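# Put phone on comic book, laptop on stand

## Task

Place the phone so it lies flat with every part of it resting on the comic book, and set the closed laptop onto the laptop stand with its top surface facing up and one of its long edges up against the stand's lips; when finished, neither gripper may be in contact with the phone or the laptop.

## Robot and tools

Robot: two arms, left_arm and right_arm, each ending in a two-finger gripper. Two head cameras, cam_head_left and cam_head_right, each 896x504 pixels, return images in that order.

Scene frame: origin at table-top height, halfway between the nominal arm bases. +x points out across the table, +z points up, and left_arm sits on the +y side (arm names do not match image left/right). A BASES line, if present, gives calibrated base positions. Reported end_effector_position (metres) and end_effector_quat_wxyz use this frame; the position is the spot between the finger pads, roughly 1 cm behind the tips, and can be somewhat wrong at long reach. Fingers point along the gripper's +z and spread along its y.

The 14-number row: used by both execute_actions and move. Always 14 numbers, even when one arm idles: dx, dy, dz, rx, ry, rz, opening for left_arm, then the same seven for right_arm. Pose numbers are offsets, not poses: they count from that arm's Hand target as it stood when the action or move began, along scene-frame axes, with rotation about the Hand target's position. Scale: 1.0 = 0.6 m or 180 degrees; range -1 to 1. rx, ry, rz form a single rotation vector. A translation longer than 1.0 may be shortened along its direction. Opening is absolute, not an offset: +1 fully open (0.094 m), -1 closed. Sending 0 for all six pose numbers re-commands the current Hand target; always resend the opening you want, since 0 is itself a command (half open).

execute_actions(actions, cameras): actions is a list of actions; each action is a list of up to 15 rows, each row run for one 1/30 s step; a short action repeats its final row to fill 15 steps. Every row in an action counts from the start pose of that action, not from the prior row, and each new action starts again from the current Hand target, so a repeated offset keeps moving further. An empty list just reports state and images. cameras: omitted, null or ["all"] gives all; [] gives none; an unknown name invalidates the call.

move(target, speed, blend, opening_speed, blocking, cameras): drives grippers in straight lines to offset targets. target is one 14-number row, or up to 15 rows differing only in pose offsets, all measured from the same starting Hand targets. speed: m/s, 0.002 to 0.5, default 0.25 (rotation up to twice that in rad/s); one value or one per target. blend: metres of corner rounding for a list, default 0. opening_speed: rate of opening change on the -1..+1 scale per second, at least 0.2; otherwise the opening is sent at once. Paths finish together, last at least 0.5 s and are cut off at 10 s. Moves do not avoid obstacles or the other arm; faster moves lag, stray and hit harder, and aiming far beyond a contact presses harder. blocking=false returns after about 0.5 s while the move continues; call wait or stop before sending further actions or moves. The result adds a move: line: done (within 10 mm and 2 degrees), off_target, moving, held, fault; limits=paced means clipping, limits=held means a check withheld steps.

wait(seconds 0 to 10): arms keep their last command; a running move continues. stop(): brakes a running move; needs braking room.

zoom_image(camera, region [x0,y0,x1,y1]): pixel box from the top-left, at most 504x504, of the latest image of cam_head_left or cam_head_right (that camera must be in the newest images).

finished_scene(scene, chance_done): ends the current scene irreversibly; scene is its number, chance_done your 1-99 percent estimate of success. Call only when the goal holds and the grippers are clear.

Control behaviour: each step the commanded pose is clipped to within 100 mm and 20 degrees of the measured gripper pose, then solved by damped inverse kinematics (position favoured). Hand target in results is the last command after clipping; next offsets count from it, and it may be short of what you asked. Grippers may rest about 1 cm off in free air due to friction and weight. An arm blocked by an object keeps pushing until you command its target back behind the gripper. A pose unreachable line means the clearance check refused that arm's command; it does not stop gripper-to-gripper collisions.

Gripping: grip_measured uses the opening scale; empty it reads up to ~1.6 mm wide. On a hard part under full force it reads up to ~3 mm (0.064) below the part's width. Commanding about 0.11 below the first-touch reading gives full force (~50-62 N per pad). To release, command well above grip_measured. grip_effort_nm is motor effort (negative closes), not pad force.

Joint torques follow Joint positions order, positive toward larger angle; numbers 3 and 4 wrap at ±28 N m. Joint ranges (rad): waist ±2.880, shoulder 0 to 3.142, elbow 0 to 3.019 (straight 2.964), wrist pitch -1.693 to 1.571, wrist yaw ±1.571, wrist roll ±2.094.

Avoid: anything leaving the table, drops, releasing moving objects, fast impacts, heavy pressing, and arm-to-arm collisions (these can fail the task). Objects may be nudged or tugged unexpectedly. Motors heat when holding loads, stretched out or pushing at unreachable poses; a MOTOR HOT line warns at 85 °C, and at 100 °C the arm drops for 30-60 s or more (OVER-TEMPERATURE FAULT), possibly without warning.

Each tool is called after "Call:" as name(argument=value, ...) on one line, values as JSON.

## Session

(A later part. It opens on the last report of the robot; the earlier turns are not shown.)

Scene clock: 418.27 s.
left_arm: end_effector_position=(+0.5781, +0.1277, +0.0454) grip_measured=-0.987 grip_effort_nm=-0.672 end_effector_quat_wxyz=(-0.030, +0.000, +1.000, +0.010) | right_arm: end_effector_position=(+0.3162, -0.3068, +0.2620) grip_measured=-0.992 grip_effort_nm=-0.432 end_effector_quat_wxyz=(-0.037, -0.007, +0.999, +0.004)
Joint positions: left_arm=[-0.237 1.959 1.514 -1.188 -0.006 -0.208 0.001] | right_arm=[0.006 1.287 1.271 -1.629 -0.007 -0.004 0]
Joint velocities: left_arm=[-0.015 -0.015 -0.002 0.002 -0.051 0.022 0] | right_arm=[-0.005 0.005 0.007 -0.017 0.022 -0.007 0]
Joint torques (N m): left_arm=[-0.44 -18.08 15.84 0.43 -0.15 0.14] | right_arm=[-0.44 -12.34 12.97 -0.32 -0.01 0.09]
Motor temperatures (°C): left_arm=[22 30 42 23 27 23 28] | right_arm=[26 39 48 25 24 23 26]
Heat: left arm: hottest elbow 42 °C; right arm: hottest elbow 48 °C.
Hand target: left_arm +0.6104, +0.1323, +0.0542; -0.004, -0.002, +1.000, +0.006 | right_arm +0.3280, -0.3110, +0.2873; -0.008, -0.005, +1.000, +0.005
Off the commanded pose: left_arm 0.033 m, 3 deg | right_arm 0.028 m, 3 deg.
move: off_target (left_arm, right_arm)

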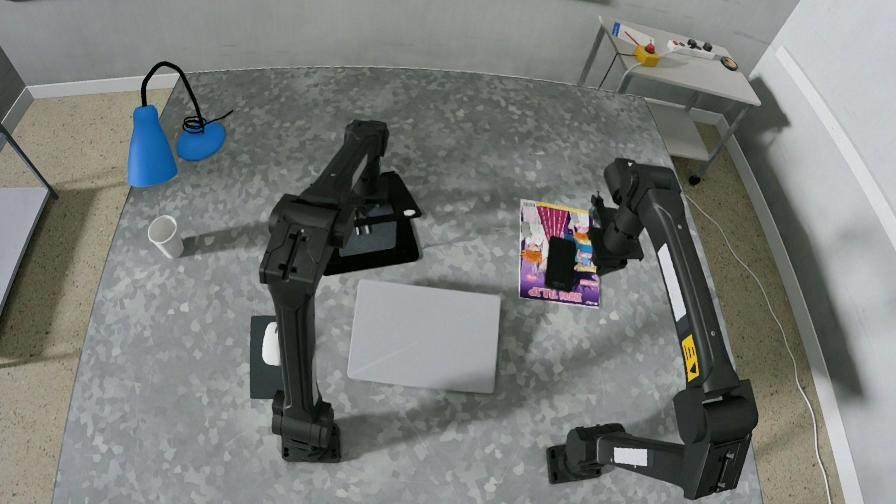

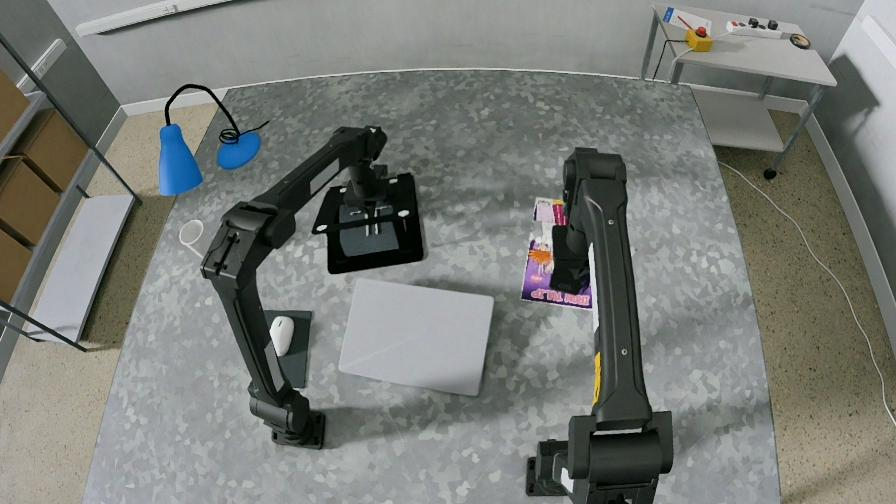

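Call:
move(target=[[-0.03,-0.05,0.0,0,0,0,-1,0,0,0,0,0,0,-1],[-0.03,-0.23,0.0,0,0,0,-1,0,0,0,0,0,0,-1]], speed=0.1)

Call:
zoom_image(camera="cam_head_right", region=[250, 150, 450, 310])

Scene clock: 423.23 s.
left_arm: end_effector_position=(+0.5743, +0.0192, +0.0456) grip_measured=-0.987 grip_effort_nm=-0.672 end_effector_quat_wxyz=(-0.021, -0.008, +1.000, +0.015) | right_arm: end_effector_position=(+0.3162, -0.3068, +0.2620) grip_measured=-0.992 grip_effort_nm=-0.427 end_effector_quat_wxyz=(-0.037, -0.007, +0.999, +0.004)
Joint positions: left_arm=[-0.422 2.02 1.614 -1.215 -0.01 -0.409 0.001] | right_arm=[0.006 1.287 1.271 -1.629 -0.007 -0.004 0]
Joint velocities: left_arm=[-0.015 -0.015 0.002 0.007 0.066 -0.022 0.001] | right_arm=[-0.015 -0.005 -0.002 -0.002 0.007 0.037 0.002]
Joint torques (N m): left_arm=[-3.72 -19.96 15.51 0.01 0.12 -0.06] | right_arm=[-0.26 -12.4 12.96 -0.34 -0.01 0.09]
Motor temperatures (°C): left_arm=[22 29 42 23 27 23 28] | right_arm=[26 39 48 25 24 23 26]
Heat: left arm: hottest elbow 42 °C; right arm: hottest elbow 48 °C.
Hand target: left_arm +0.5910, -0.0057, +0.0552; -0.003, -0.002, +1.000, +0.005 | right_arm +0.3280, -0.3110, +0.2873; -0.008, -0.005, +1.000, +0.005
Off the commanded pose: left_arm 0.032 m, 2 deg | right_arm 0.028 m, 3 deg.
move: off_target (left_arm, right_arm)

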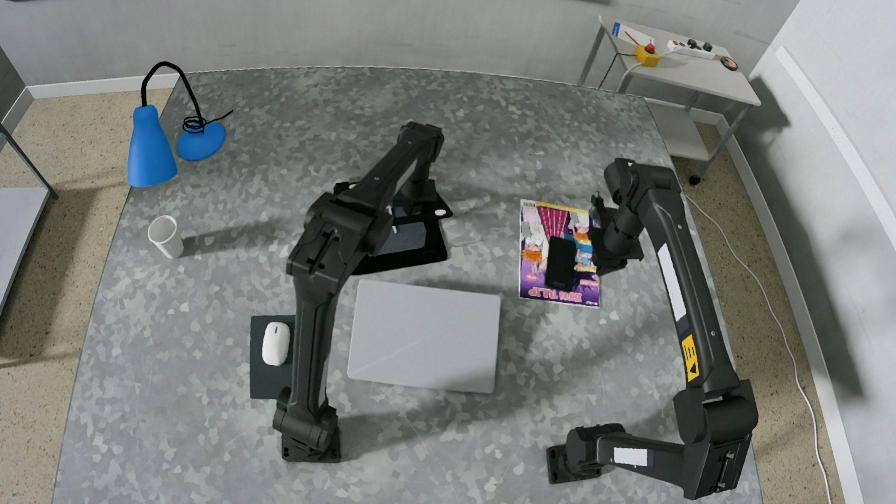

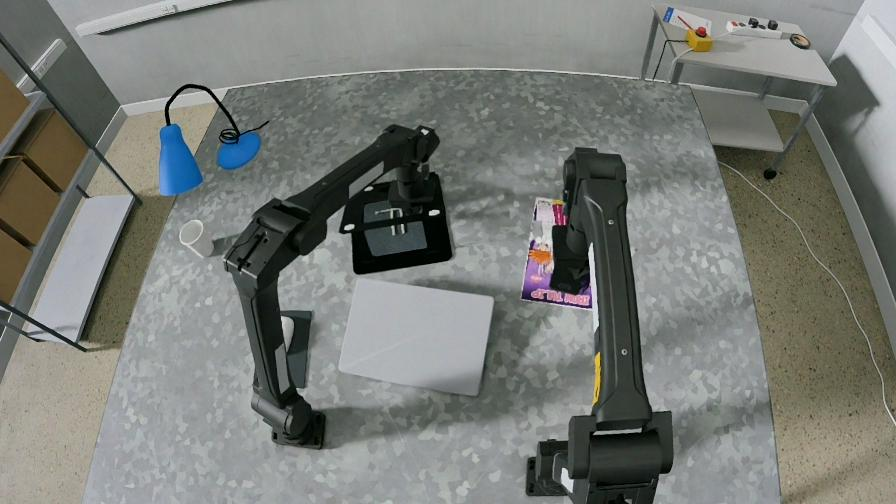

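Scaled by 2.520.

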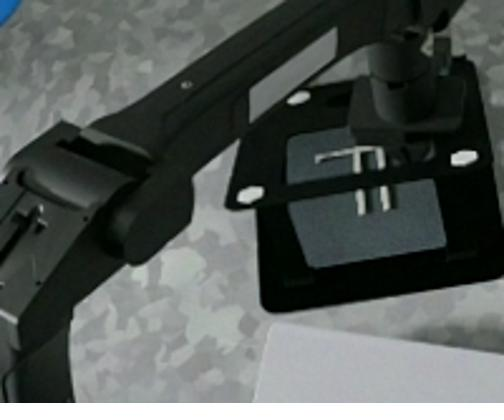

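Call:
move(target=[[-0.02,0.04,0.0,0,0,0,-1,0,0,0,0,0,0,-1],[-0.02,0.04,0.25,0,0,0,-1,0.05,0.15,0,0,0,0,-1],[-0.25,0.45,0.35,0,0,0,-1,0.17,0.4,-0.1,0,0,0,-1]])

Call:
zoom_image(camera="cam_head_left", region=[300, 150, 520, 310])

Scene clock: 442.30 s.
left_arm: end_effector_position=(+0.4540, +0.2652, +0.2624) grip_measured=-0.987 grip_effort_nm=-0.667 end_effector_quat_wxyz=(-0.004, -0.003, +1.000, +0.007) | right_arm: end_effector_position=(+0.4136, -0.0849, +0.2157) grip_measured=-0.992 grip_effort_nm=-0.432 end_effector_quat_wxyz=(-0.025, -0.005, +1.000, -0.003)
Joint positions: left_arm=[0.02 1.445 1.428 -1.56 -0.015 0.043 0.001] | right_arm=[0.463 1.675 1.572 -1.516 -0.018 0.458 0]
Joint velocities: left_arm=[0.015 0.005 0.002 -0.017 -0.007 -0.066 0] | right_arm=[0.005 -0.015 0.002 -0.012 -0.007 0.007 0]
Joint torques (N m): left_arm=[-0.73 -14.8 9.03 -0.02 0.05 0.04] | right_arm=[1.03 -16.44 12.88 0.23 0.05 0.24]
Motor temperatures (°C): left_arm=[22 29 44 23 26 23 28] | right_arm=[26 39 50 25 24 23 26]
Heat: left arm: hottest elbow 44 °C; right arm: hottest elbow 50 °C.
Hand target: left_arm +0.4466, +0.2678, +0.2649; -0.005, -0.002, +1.000, +0.006 | right_arm +0.4307, -0.0717, +0.2225; -0.011, -0.005, +1.000, +0.004
Off the commanded pose: left_arm 0.013 m, 0 deg | right_arm 0.024 m, 2 deg.
move: off_target (left_arm, right_arm); limits=paced

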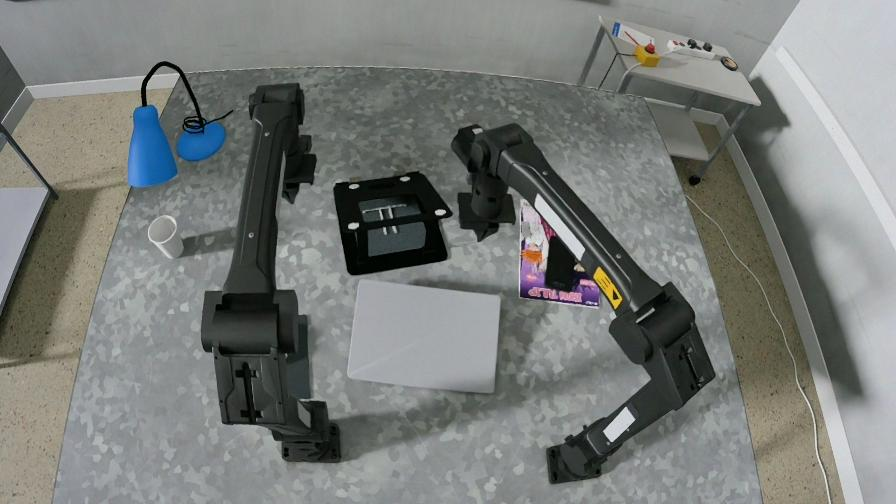

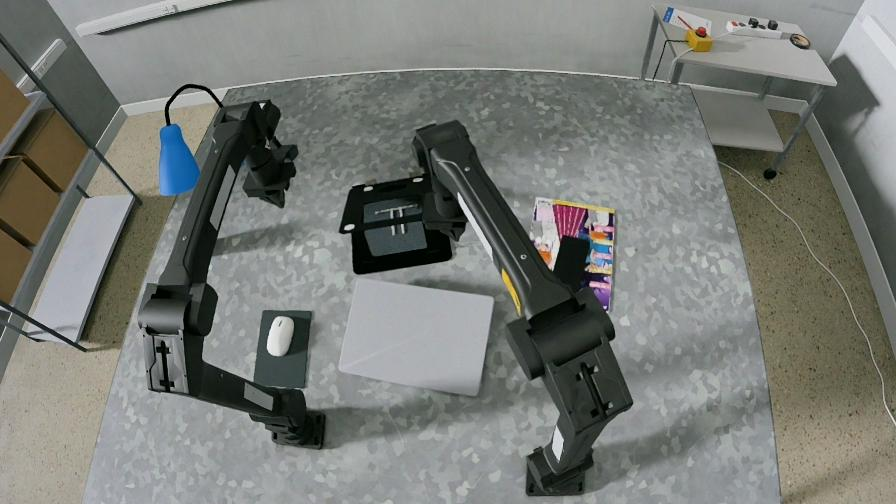

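Scaled by 2.291.

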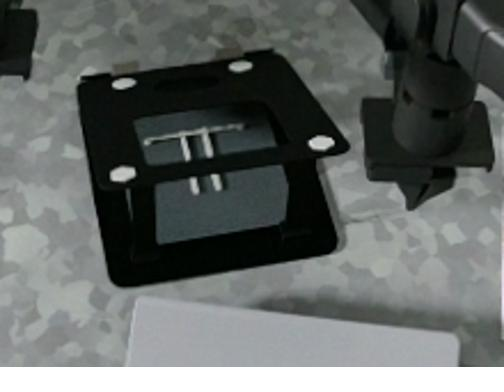

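Call:
move(target=[[-0.2,-0.05,-0.1,0,0,0,-1,-0.02,-0.22,0,0,0,0,-1],[-0.4,-0.06,-0.28,0,0,0,-1,-0.11,-0.25,-0.2,0,0,0,-1],[-0.4,-0.06,-0.42,0,0,0,-1,-0.11,-0.25,-0.35,0,0,0,-1]], blend=0.02)

Scene clock: 452.23 s.
left_arm: end_effector_position=(+0.2054, +0.2352, +0.0192) grip_measured=-0.987 grip_effort_nm=-0.667 end_effector_quat_wxyz=(-0.001, -0.004, +1.000, +0.006) | right_arm: end_effector_position=(+0.3643, -0.2194, +0.0263) grip_measured=-0.992 grip_effort_nm=-0.427 end_effector_quat_wxyz=(+0.000, -0.008, +1.000, +0.005)
Joint positions: left_arm=[-0.08 0.949 0.358 -0.983 -0.012 -0.06 0.001] | right_arm=[0.222 1.602 0.941 -0.907 -0.011 0.212 0]
Joint velocities: left_arm=[0.005 -0.005 -0.002 0.007 0.051 -0.007 -0.001] | right_arm=[-0.005 -0.024 -0.007 0.002 0.022 -0.007 -0.001]
Joint torques (N m): left_arm=[-2.32 -3.02 7.8 0.62 -0.05 -0.11] | right_arm=[-0.44 -13.39 6.41 0.58 -0.05 0.1]
Motor temperatures (°C): left_arm=[22 30 43 23 26 23 28] | right_arm=[26 39 51 25 24 23 26]
Heat: left arm: hottest elbow 43 °C; right arm: hottest elbow 51 °C.
Hand target: left_arm +0.2034, +0.2326, +0.0150; -0.005, -0.002, +1.000, +0.006 | right_arm +0.3629, -0.2247, +0.0153; -0.009, -0.005, +1.000, +0.005
Off the commanded pose: left_arm 0.007 m, 1 deg | right_arm 0.014 m, 1 deg.
move: off_target (right_arm)

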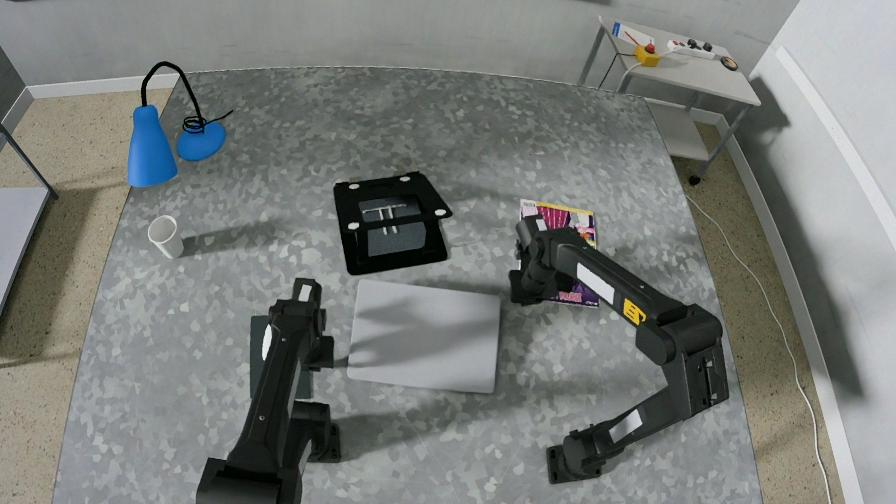

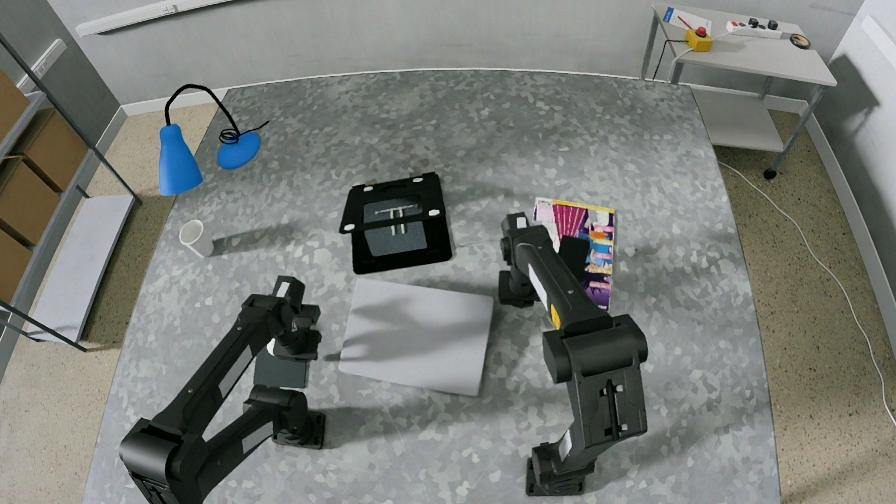

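Call:
move(target=[[0,-0.01,-0.01,0,0,0,-1,0,0.01,-0.025,0,0,0,-1],[0,-0.1,-0.01,0,0,0,-1,0,0.1,-0.02,0,0,0,-1]], speed=0.1)

Call:
zoom_image(camera="cam_head_left", region=[300, 170, 560, 400])

Scene clock: 456.87 s.
left_arm: end_effector_position=(+0.1956, +0.1807, +0.0086) grip_measured=-0.987 grip_effort_nm=-0.672 end_effector_quat_wxyz=(-0.007, -0.007, +1.000, +0.009) | right_arm: end_effector_position=(+0.3555, -0.1743, +0.0112) grip_measured=-0.992 grip_effort_nm=-0.427 end_effector_quat_wxyz=(-0.003, -0.002, +1.000, +0.006)
Joint positions: left_arm=[-0.401 1.004 0.351 -0.937 -0.012 -0.386 0.001] | right_arm=[0.334 1.642 0.941 -0.872 -0.012 0.336 0]
Joint velocities: left_arm=[-0.005 0.005 0.007 -0.007 -0.007 -0.037 0] | right_arm=[0.005 -0.005 0.002 0.002 0.051 -0.007 -0.001]
Joint torques (N m): left_arm=[-3.08 -1.38 9.83 0.83 0.16 -0.12] | right_arm=[1.61 -11.75 8.88 0.17 -0.08 0.23]
Motor temperatures (°C): left_arm=[22 29 42 23 26 23 28] | right_arm=[26 38 50 25 24 23 26]
Heat: left arm: hottest elbow 42 °C; right arm: hottest elbow 50 °C.
Hand target: left_arm +0.2031, +0.1725, +0.0096; -0.003, -0.002, +1.000, +0.005 | right_arm +0.3631, -0.1649, +0.0022; -0.010, -0.005, +1.000, +0.005
Off the commanded pose: left_arm 0.011 m, 1 deg | right_arm 0.015 m, 1 deg.
move: off_target (left_arm, right_arm)

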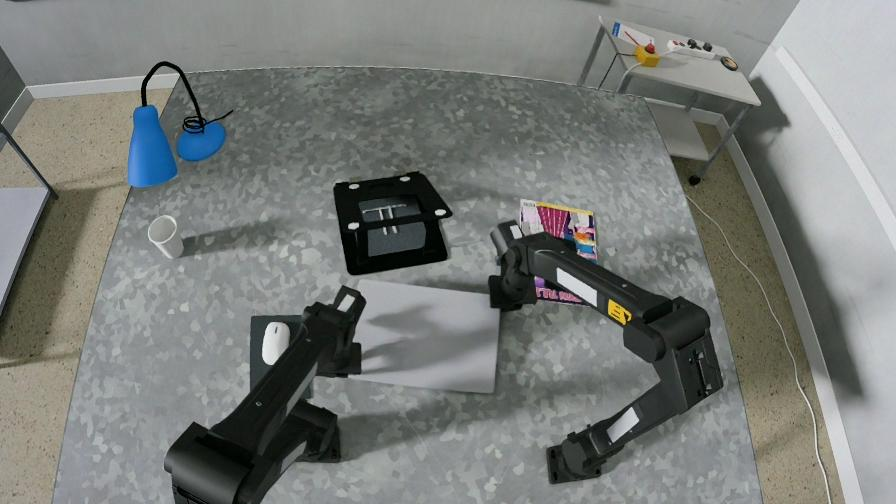

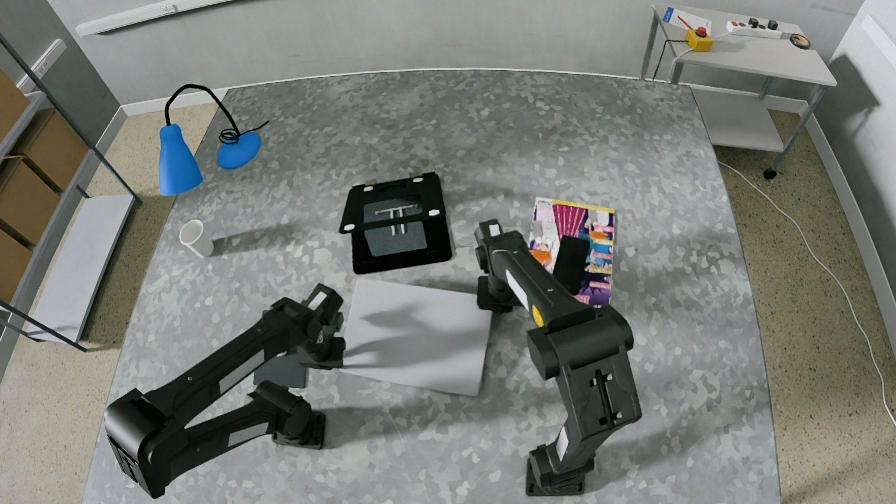

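Scaled by 1.938.

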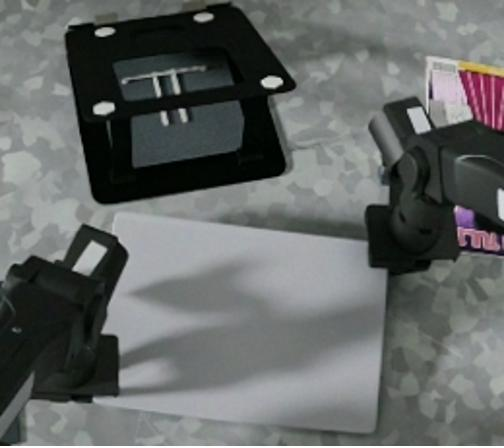

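Call:
move(target=[0,-0.04,0,0,0,0,-1,0,0.04,0.01,0,0,0,-1], speed=0.1)

Call:
zoom_image(camera="cam_head_left", region=[300, 170, 560, 400])

Scene clock: 459.87 s.
left_arm: end_effector_position=(+0.1935, +0.1641, +0.0086) grip_measured=-0.987 grip_effort_nm=-0.672 end_effector_quat_wxyz=(-0.007, -0.009, +1.000, +0.018) | right_arm: end_effector_position=(+0.3552, -0.1660, +0.0117) grip_measured=-0.992 grip_effort_nm=-0.418 end_effector_quat_wxyz=(-0.006, +0.008, +1.000, -0.003)
Joint positions: left_arm=[-0.504 1.033 0.366 -0.933 -0.026 -0.494 0.001] | right_arm=[0.359 1.653 0.958 -0.889 0.001 0.379 0]
Joint velocities: left_arm=[0.005 -0.015 -0.017 -0.007 -0.007 -0.022 -0.001] | right_arm=[-0.005 -0.024 -0.002 0.002 -0.007 -0.007 -0.001]
Joint torques (N m): left_arm=[-3.66 -1.38 10.41 1.25 0.8 -0.11] | right_arm=[3.43 -12.34 9.88 -0.05 -0.56 0.27]
Motor temperatures (°C): left_arm=[22 29 42 23 26 23 28] | right_arm=[26 38 50 25 24 23 26]
Heat: left arm: hottest elbow 42 °C; right arm: hottest elbow 50 °C.
Hand target: left_arm +0.2030, +0.1484, +0.0098; -0.003, -0.002, +1.000, +0.004 | right_arm +0.3633, -0.1407, +0.0079; -0.011, -0.005, +1.000, +0.005
Off the commanded pose: left_arm 0.018 m, 2 deg | right_arm 0.027 m, 2 deg.
move: off_target (left_arm, right_arm)

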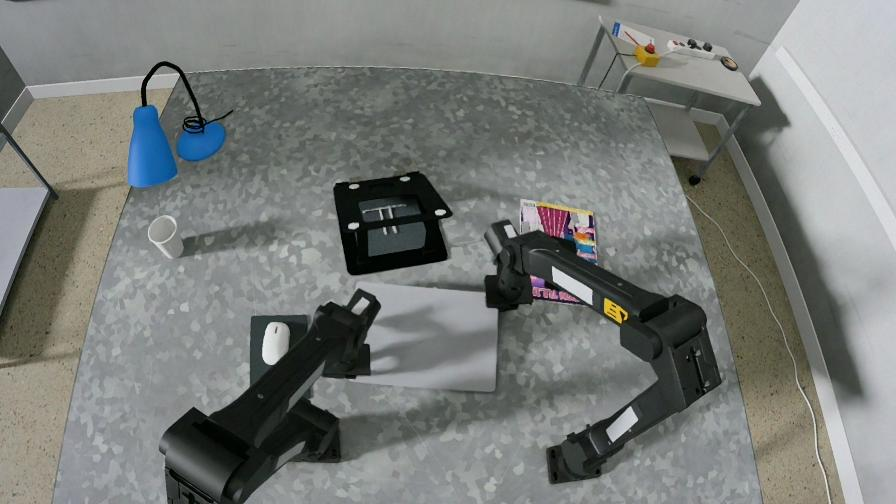

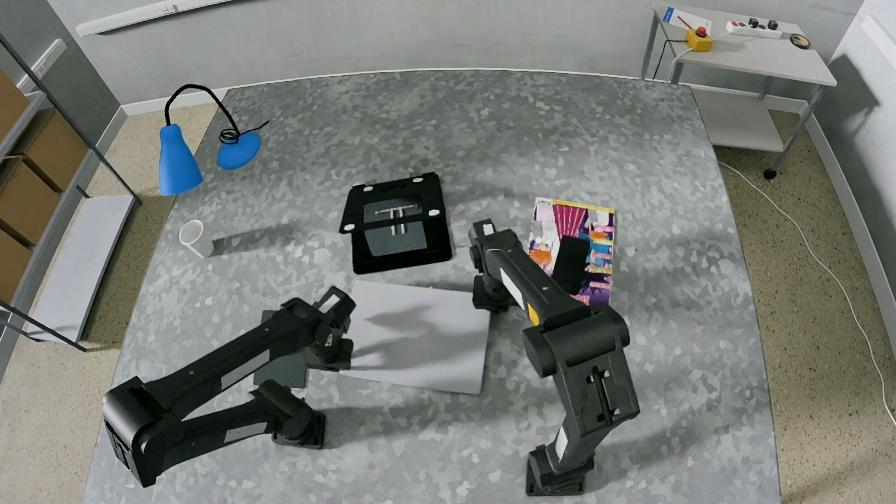

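Scaled by 1.938.

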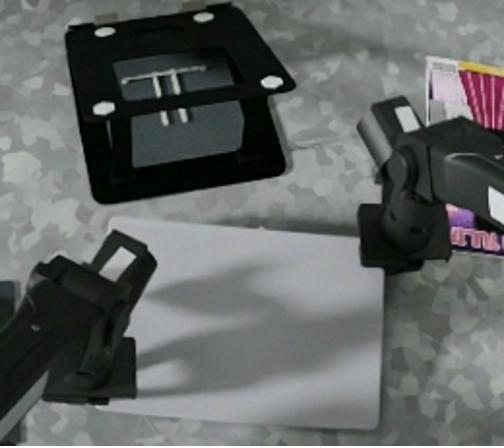

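Call:
move(target=[0,-0.035,0,0,0,0,-1,0,0.035,0.0,0,0,0,-1], speed=0.1)

Call:
zoom_image(camera="cam_head_left", region=[300, 170, 560, 400])

Scene clock: 462.93 s.
left_arm: end_effector_position=(+0.1902, +0.1547, +0.0087) grip_measured=-0.987 grip_effort_nm=-0.672 end_effector_quat_wxyz=(-0.010, -0.020, +0.999, +0.033) | right_arm: end_effector_position=(+0.3623, -0.1617, +0.0137) grip_measured=-0.992 grip_effort_nm=-0.418 end_effector_quat_wxyz=(-0.001, +0.021, +1.000, -0.012)
Joint positions: left_arm=[-0.577 1.06 0.38 -0.943 -0.045 -0.589 0.001] | right_arm=[0.371 1.666 0.982 -0.898 0.021 0.418 0]
Joint velocities: left_arm=[0.005 -0.024 -0.002 0.002 -0.007 0.051 0] | right_arm=[0.005 -0.015 -0.012 -0.012 0.007 -0.051 -0.001]
Joint torques (N m): left_arm=[-5.19 -2.14 11.14 1.88 1.55 -0.02] | right_arm=[5.6 -12.4 9.83 -0.03 -1.24 0.31]
Motor temperatures (°C): left_arm=[22 29 42 23 27 23 28] | right_arm=[26 38 50 25 24 23 26]
Heat: left arm: hottest elbow 42 °C; right arm: hottest elbow 50 °C.
Hand target: left_arm +0.2028, +0.1274, +0.0099; -0.003, -0.002, +1.000, +0.004 | right_arm +0.3632, -0.1198, +0.0074; -0.011, -0.005, +1.000, +0.004
Off the commanded pose: left_arm 0.030 m, 4 deg | right_arm 0.042 m, 4 deg.
move: off_target (left_arm, right_arm)

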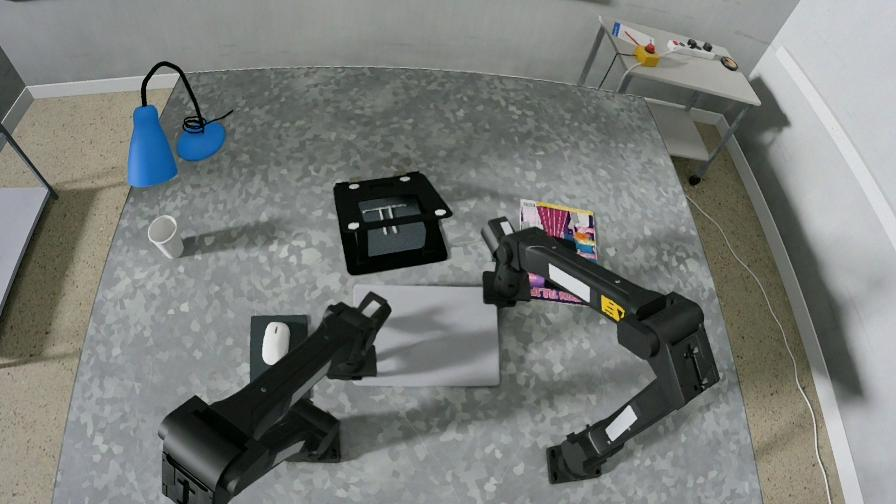

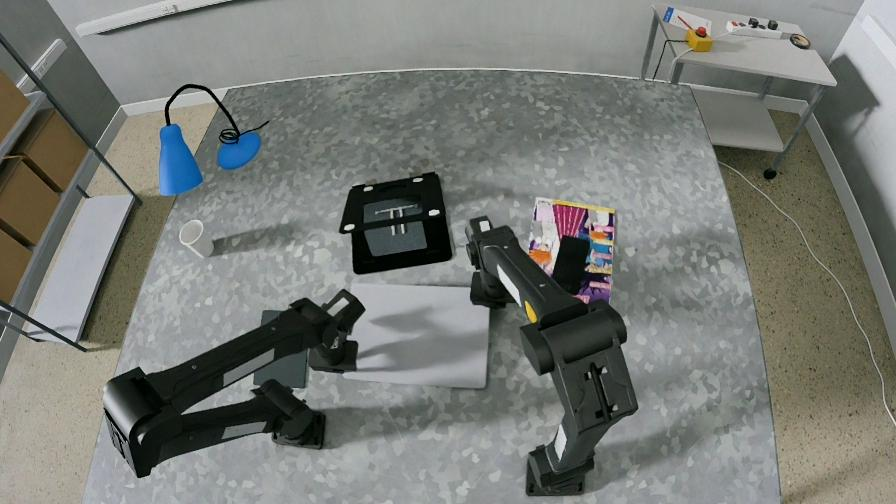

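Scaled by 1.938.

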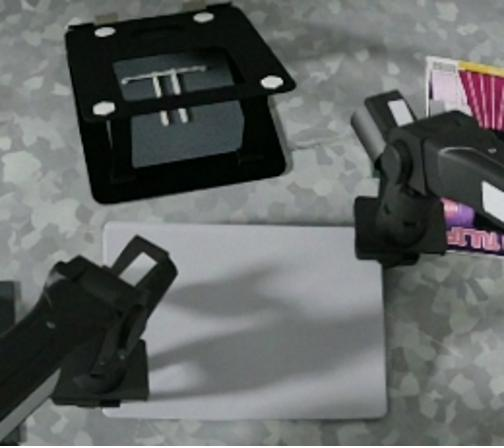

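Call:
move(target=[[-0.02,0.12,0.015,0,0,0,-1,0,-0.12,0,0,0,0,-1],[0.34,0.12,0.015,0,0,0,-1,0,-0.2,0.4,0,0,0,-1]], speed=0.15)

Call:
zoom_image(camera="cam_head_left", region=[260, 170, 520, 400])

Scene clock: 469.87 s.
left_arm: end_effector_position=(+0.3829, +0.1956, +0.0106) grip_measured=-0.987 grip_effort_nm=-0.672 end_effector_quat_wxyz=(-0.019, +0.001, +1.000, +0.010) | right_arm: end_effector_position=(+0.3491, -0.2340, +0.2263) grip_measured=-0.992 grip_effort_nm=-0.413 end_effector_quat_wxyz=(-0.034, -0.007, +0.999, +0.000)
Joint positions: left_arm=[-0.167 1.542 0.812 -0.881 -0.014 -0.138 0.001] | right_arm=[0.193 1.396 1.281 -1.524 -0.013 0.184 0]
Joint velocities: left_arm=[-0.005 0.005 -0.002 -0.007 -0.066 -0.022 0] | right_arm=[-0.005 -0.005 0.002 0.002 0.095 -0.007 -0.001]
Joint torques (N m): left_arm=[-1.26 -10.05 12.27 0.4 0.06 0.13] | right_arm=[-0.26 -13.63 12.52 -0.21 0.08 0.09]
Motor temperatures (°C): left_arm=[22 29 41 23 28 23 28] | right_arm=[26 39 50 25 25 23 26]
Heat: left arm: hottest elbow 41 °C; right arm: hottest elbow 50 °C.
Hand target: left_arm +0.4071, +0.1968, +0.0167; -0.004, -0.002, +1.000, +0.006 | right_arm +0.3638, -0.2364, +0.2493; -0.009, -0.005, +1.000, +0.005
Off the commanded pose: left_arm 0.026 m, 2 deg | right_arm 0.026 m, 3 deg.
move: off_target (left_arm, right_arm)

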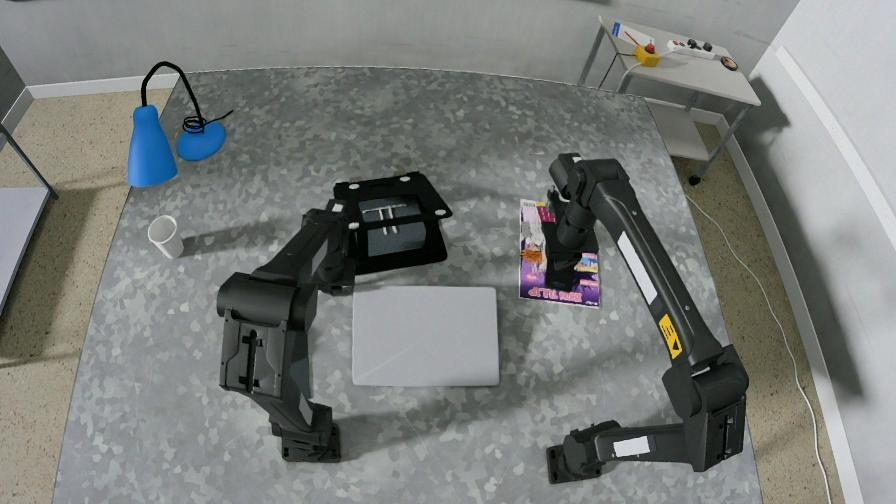

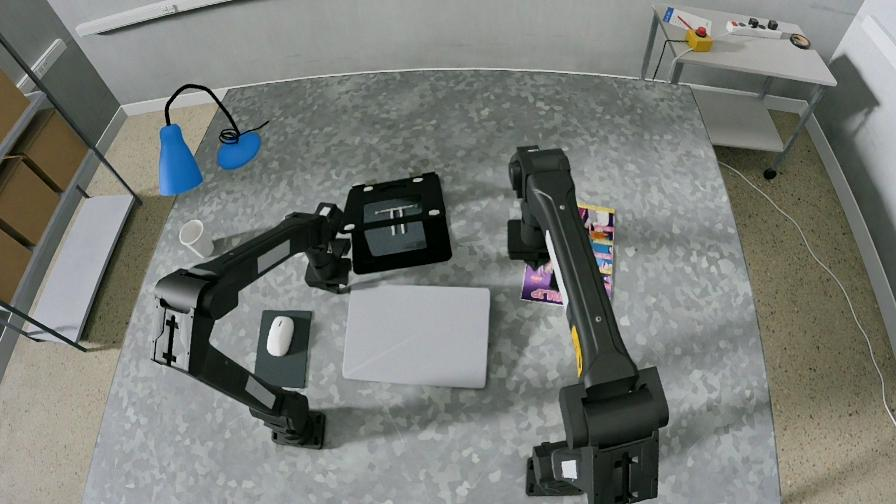

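Scaled by 1.938.

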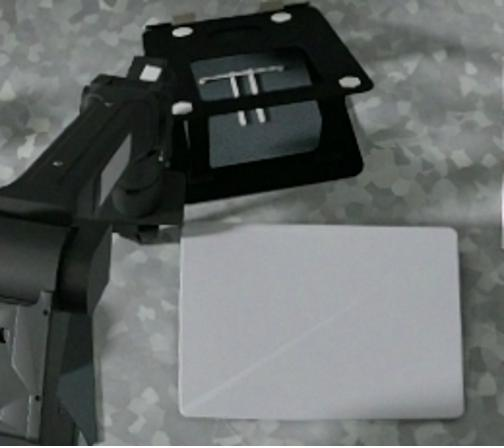

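Call:
move(target=[[0.045,-0.005,-0.005,0,0,0,-1,0,0,0,0,0,0,-1],[0.045,-0.075,-0.005,0,0,0,-1,0,0,0,0,0,0,-1],[0.09,-0.075,-0.005,0,0,0,-1,0,0,0,0,0,0,-1]], speed=0.08)

Call:
zoom_image(camera="cam_head_left", region=[260, 150, 520, 400])

Scene clock: 474.53 s.
left_arm: end_effector_position=(+0.4333, +0.1648, +0.0111) grip_measured=-0.987 grip_effort_nm=-0.662 end_effector_quat_wxyz=(-0.021, -0.016, +1.000, +0.011) | right_arm: end_effector_position=(+0.3491, -0.2340, +0.2263) grip_measured=-0.992 grip_effort_nm=-0.418 end_effector_quat_wxyz=(-0.035, -0.007, +0.999, +0.000)
Joint positions: left_arm=[-0.225 1.667 0.973 -0.922 -0.013 -0.228 0.001] | right_arm=[0.193 1.396 1.281 -1.524 -0.013 0.183 0]
Joint velocities: left_arm=[-0.005 -0.015 -0.002 -0.022 -0.037 -0.007 0] | right_arm=[-0.005 -0.024 0.012 -0.022 -0.037 -0.007 0]
Joint torques (N m): left_arm=[-3.19 -11.58 13.37 0.57 0.04 0.06] | right_arm=[-0.32 -13.98 12.71 -0.31 0.08 0.09]
Motor temperatures (°C): left_arm=[22 29 41 23 27 23 28] | right_arm=[26 39 50 25 24 23 26]
Heat: left arm: hottest elbow 41 °C; right arm: hottest elbow 50 °C.
Hand target: left_arm +0.4606, +0.1511, +0.0134; -0.004, -0.002, +1.000, +0.005 | right_arm +0.3638, -0.2364, +0.2493; -0.009, -0.005, +1.000, +0.005
Off the commanded pose: left_arm 0.031 m, 3 deg | right_arm 0.027 m, 3 deg.
move: off_target (left_arm, right_arm)

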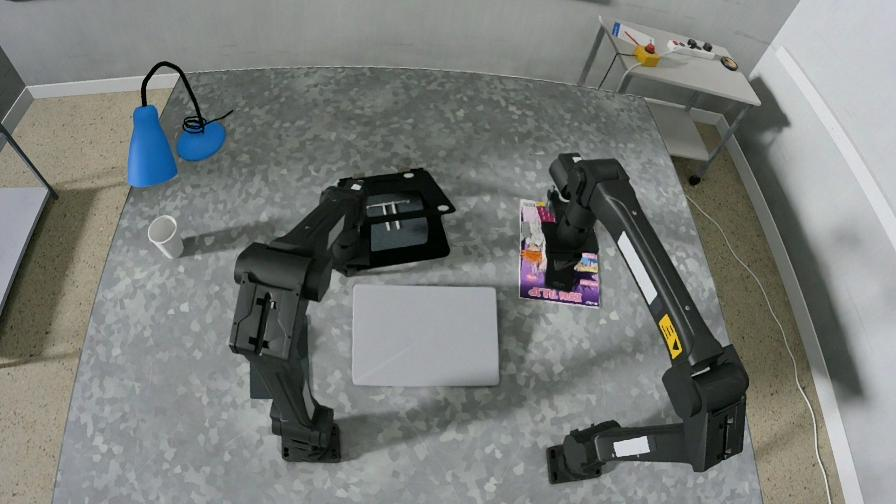

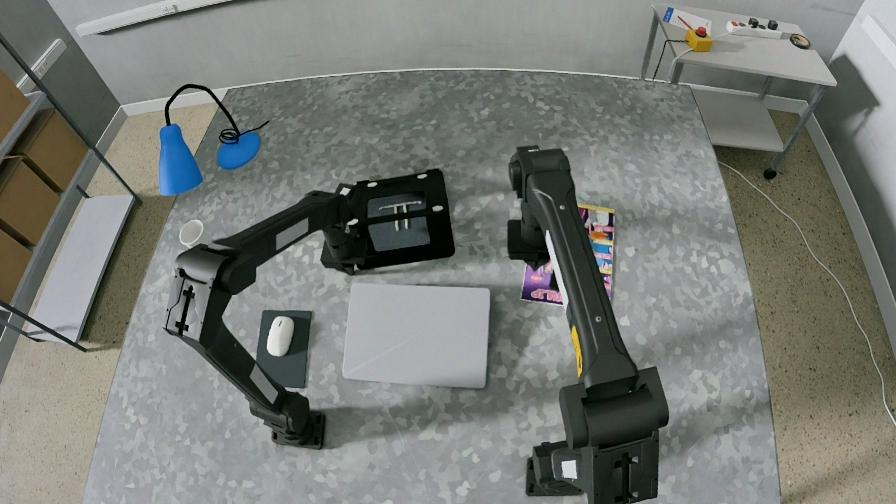

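Scaled by 1.938.

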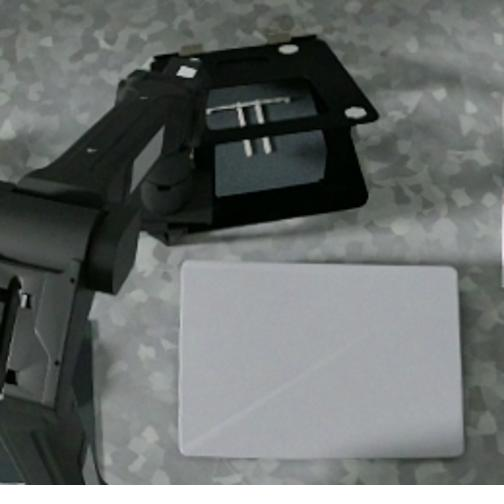

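Call:
move(target=[0.04,-0.01,0,0,0,0,-1,0,0,0,0,0,0,-1], speed=0.08)

Call:
zoom_image(camera="cam_head_left", region=[260, 150, 520, 400])

Call:
zoom_image(camera="cam_head_right", region=[300, 150, 500, 310])

Scene clock: 478.30 s.
left_arm: end_effector_position=(+0.4577, +0.1597, +0.0115) grip_measured=-0.987 grip_effort_nm=-0.667 end_effector_quat_wxyz=(-0.020, -0.016, +1.000, +0.011) | right_arm: end_effector_position=(+0.3491, -0.2340, +0.2263) grip_measured=-0.992 grip_effort_nm=-0.418 end_effector_quat_wxyz=(-0.035, -0.007, +0.999, +0.000)
Joint positions: left_arm=[-0.225 1.72 1.047 -0.943 -0.013 -0.228 0.001] | right_arm=[0.193 1.396 1.281 -1.524 -0.013 0.183 0]
Joint velocities: left_arm=[-0.015 -0.005 0.002 -0.017 0.007 -0.007 0] | right_arm=[0.005 -0.015 0.002 -0.022 -0.051 -0.095 0]
Joint torques (N m): left_arm=[-3.43 -12.57 13.67 0.69 0.15 0.11] | right_arm=[-0.32 -13.98 12.71 -0.32 0.08 0.09]
Motor temperatures (°C): left_arm=[22 29 41 23 27 23 28] | right_arm=[26 39 50 25 24 23 26]
Heat: left arm: hottest elbow 41 °C; right arm: hottest elbow 50 °C.
Hand target: left_arm +0.4846, +0.1450, +0.0133; -0.004, -0.002, +1.000, +0.005 | right_arm +0.3638, -0.2364, +0.2493; -0.009, -0.005, +1.000, +0.005
Off the commanded pose: left_arm 0.031 m, 3 deg | right_arm 0.027 m, 3 deg.
move: off_target (left_arm, right_arm)

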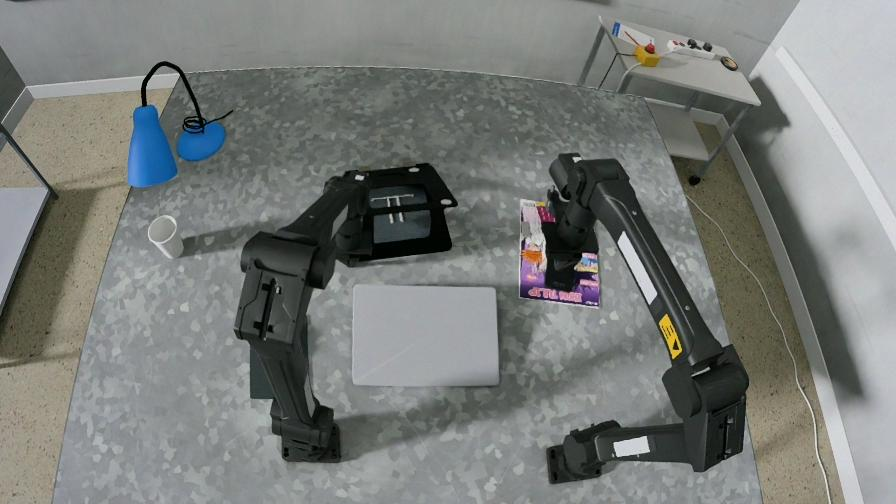

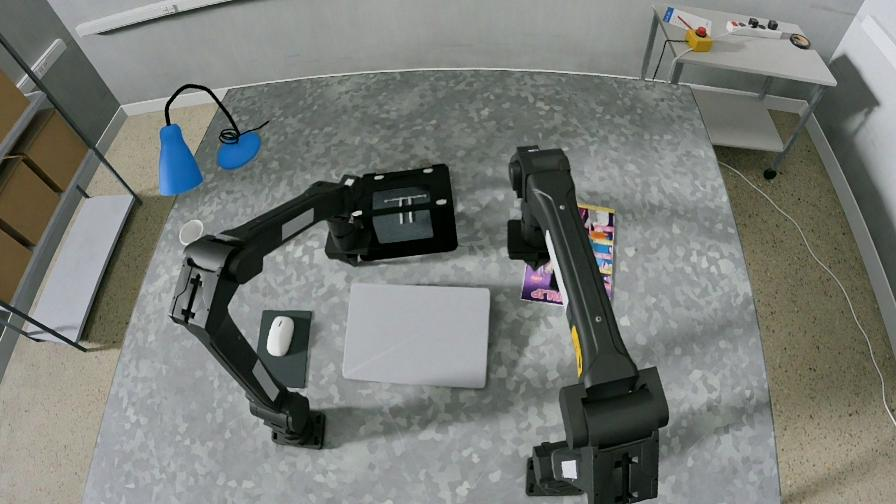

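Scaled by 1.938.

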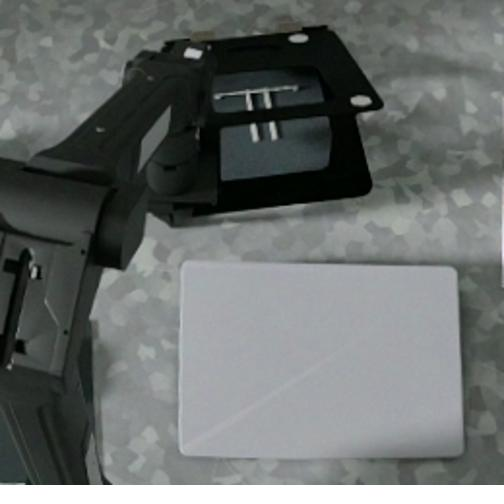

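Scaled by 2.520.

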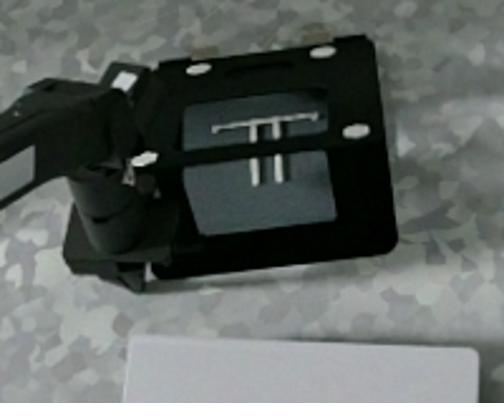

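Call:
move(target=[[0,0,0,0,0,0,-1,0.2,0.2,0.0,0,0,0,-1],[0,0,0,0,0,0,-1,0.4,0.40,-0.1,0,0,0,-1]], blend=0.03)

Call:
zoom_image(camera="cam_head_left", region=[300, 130, 500, 290])

Call:
zoom_image(camera="cam_head_right", region=[300, 130, 500, 290])

Scene clock: 496.67 s.
left_arm: end_effector_position=(+0.4578, +0.1597, +0.0115) grip_measured=-0.987 grip_effort_nm=-0.667 end_effector_quat_wxyz=(-0.020, -0.016, +1.000, +0.011) | right_arm: end_effector_position=(+0.5971, -0.0092, +0.1856) grip_measured=-0.992 grip_effort_nm=-0.413 end_effector_quat_wxyz=(+0.006, -0.006, +1.000, +0.012)
Joint positions: left_arm=[-0.225 1.72 1.048 -0.943 -0.013 -0.228 0.001] | right_arm=[0.442 2.242 2.364 -1.671 -0.015 0.436 0]
Joint velocities: left_arm=[-0.005 -0.005 0.002 -0.012 -0.022 -0.051 0] | right_arm=[0.005 -0.005 -0.002 0.007 -0.007 0.037 0.001]
Joint torques (N m): left_arm=[-2.61 -11.93 13.82 0.49 0.14 0.09] | right_arm=[1.03 -24.41 12.85 -0.18 -0.01 0.26]
Motor temperatures (°C): left_arm=[22 28 42 23 27 23 28] | right_arm=[26 40 51 25 24 23 26]
Heat: left arm: hottest elbow 42 °C; right arm: hottest elbow 51 °C.
Hand target: left_arm +0.4846, +0.1450, +0.0132; -0.004, -0.002, +1.000, +0.005 | right_arm +0.6052, +0.0005, +0.1836; -0.011, -0.005, +1.000, +0.004
Off the commanded pose: left_arm 0.031 m, 3 deg | right_arm 0.015 m, 2 deg.
joint sent to its limit (right arm) — joint 4 (wrist pitch), lower limit. The joint targets are off in position and orientation.
move: off_target (left_arm, right_arm)

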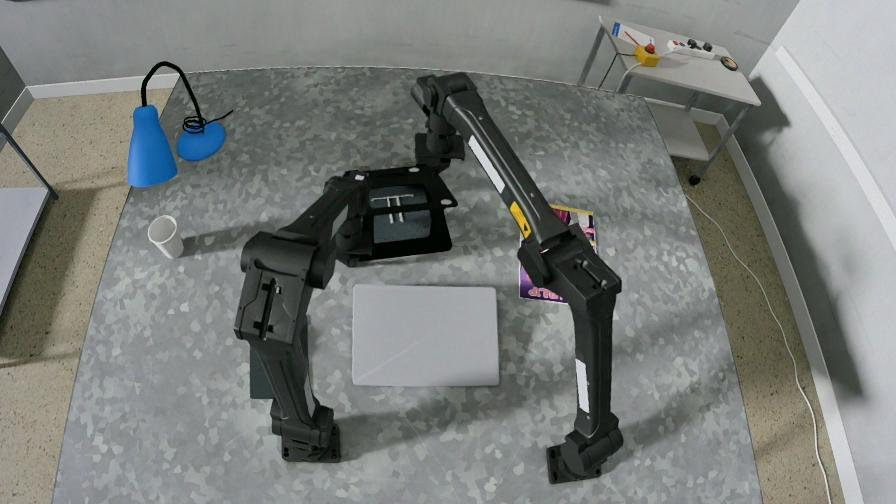

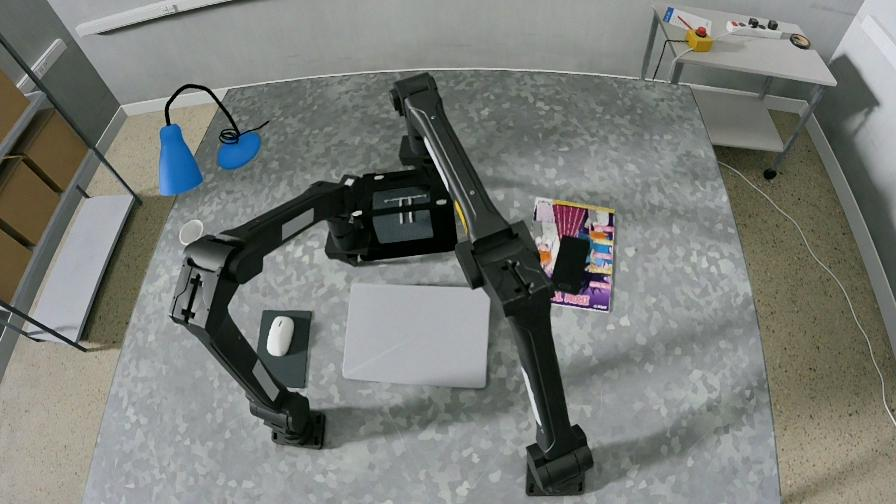

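Scaled by 2.520.

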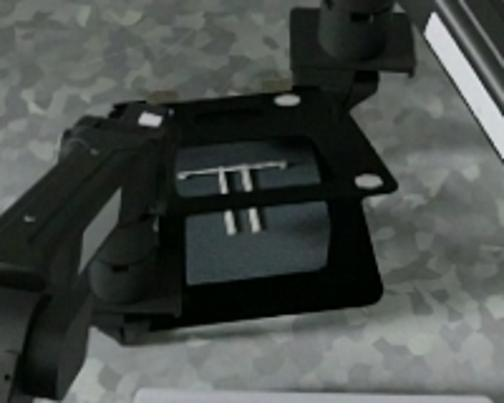

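Scaled by 2.520.

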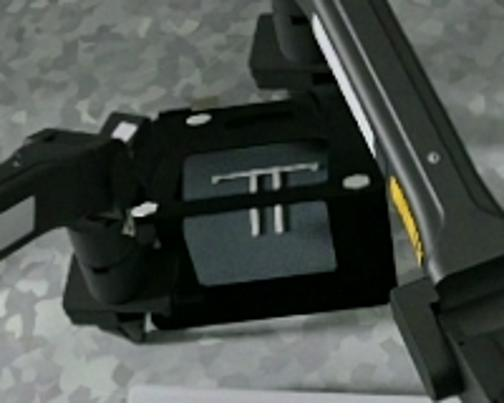

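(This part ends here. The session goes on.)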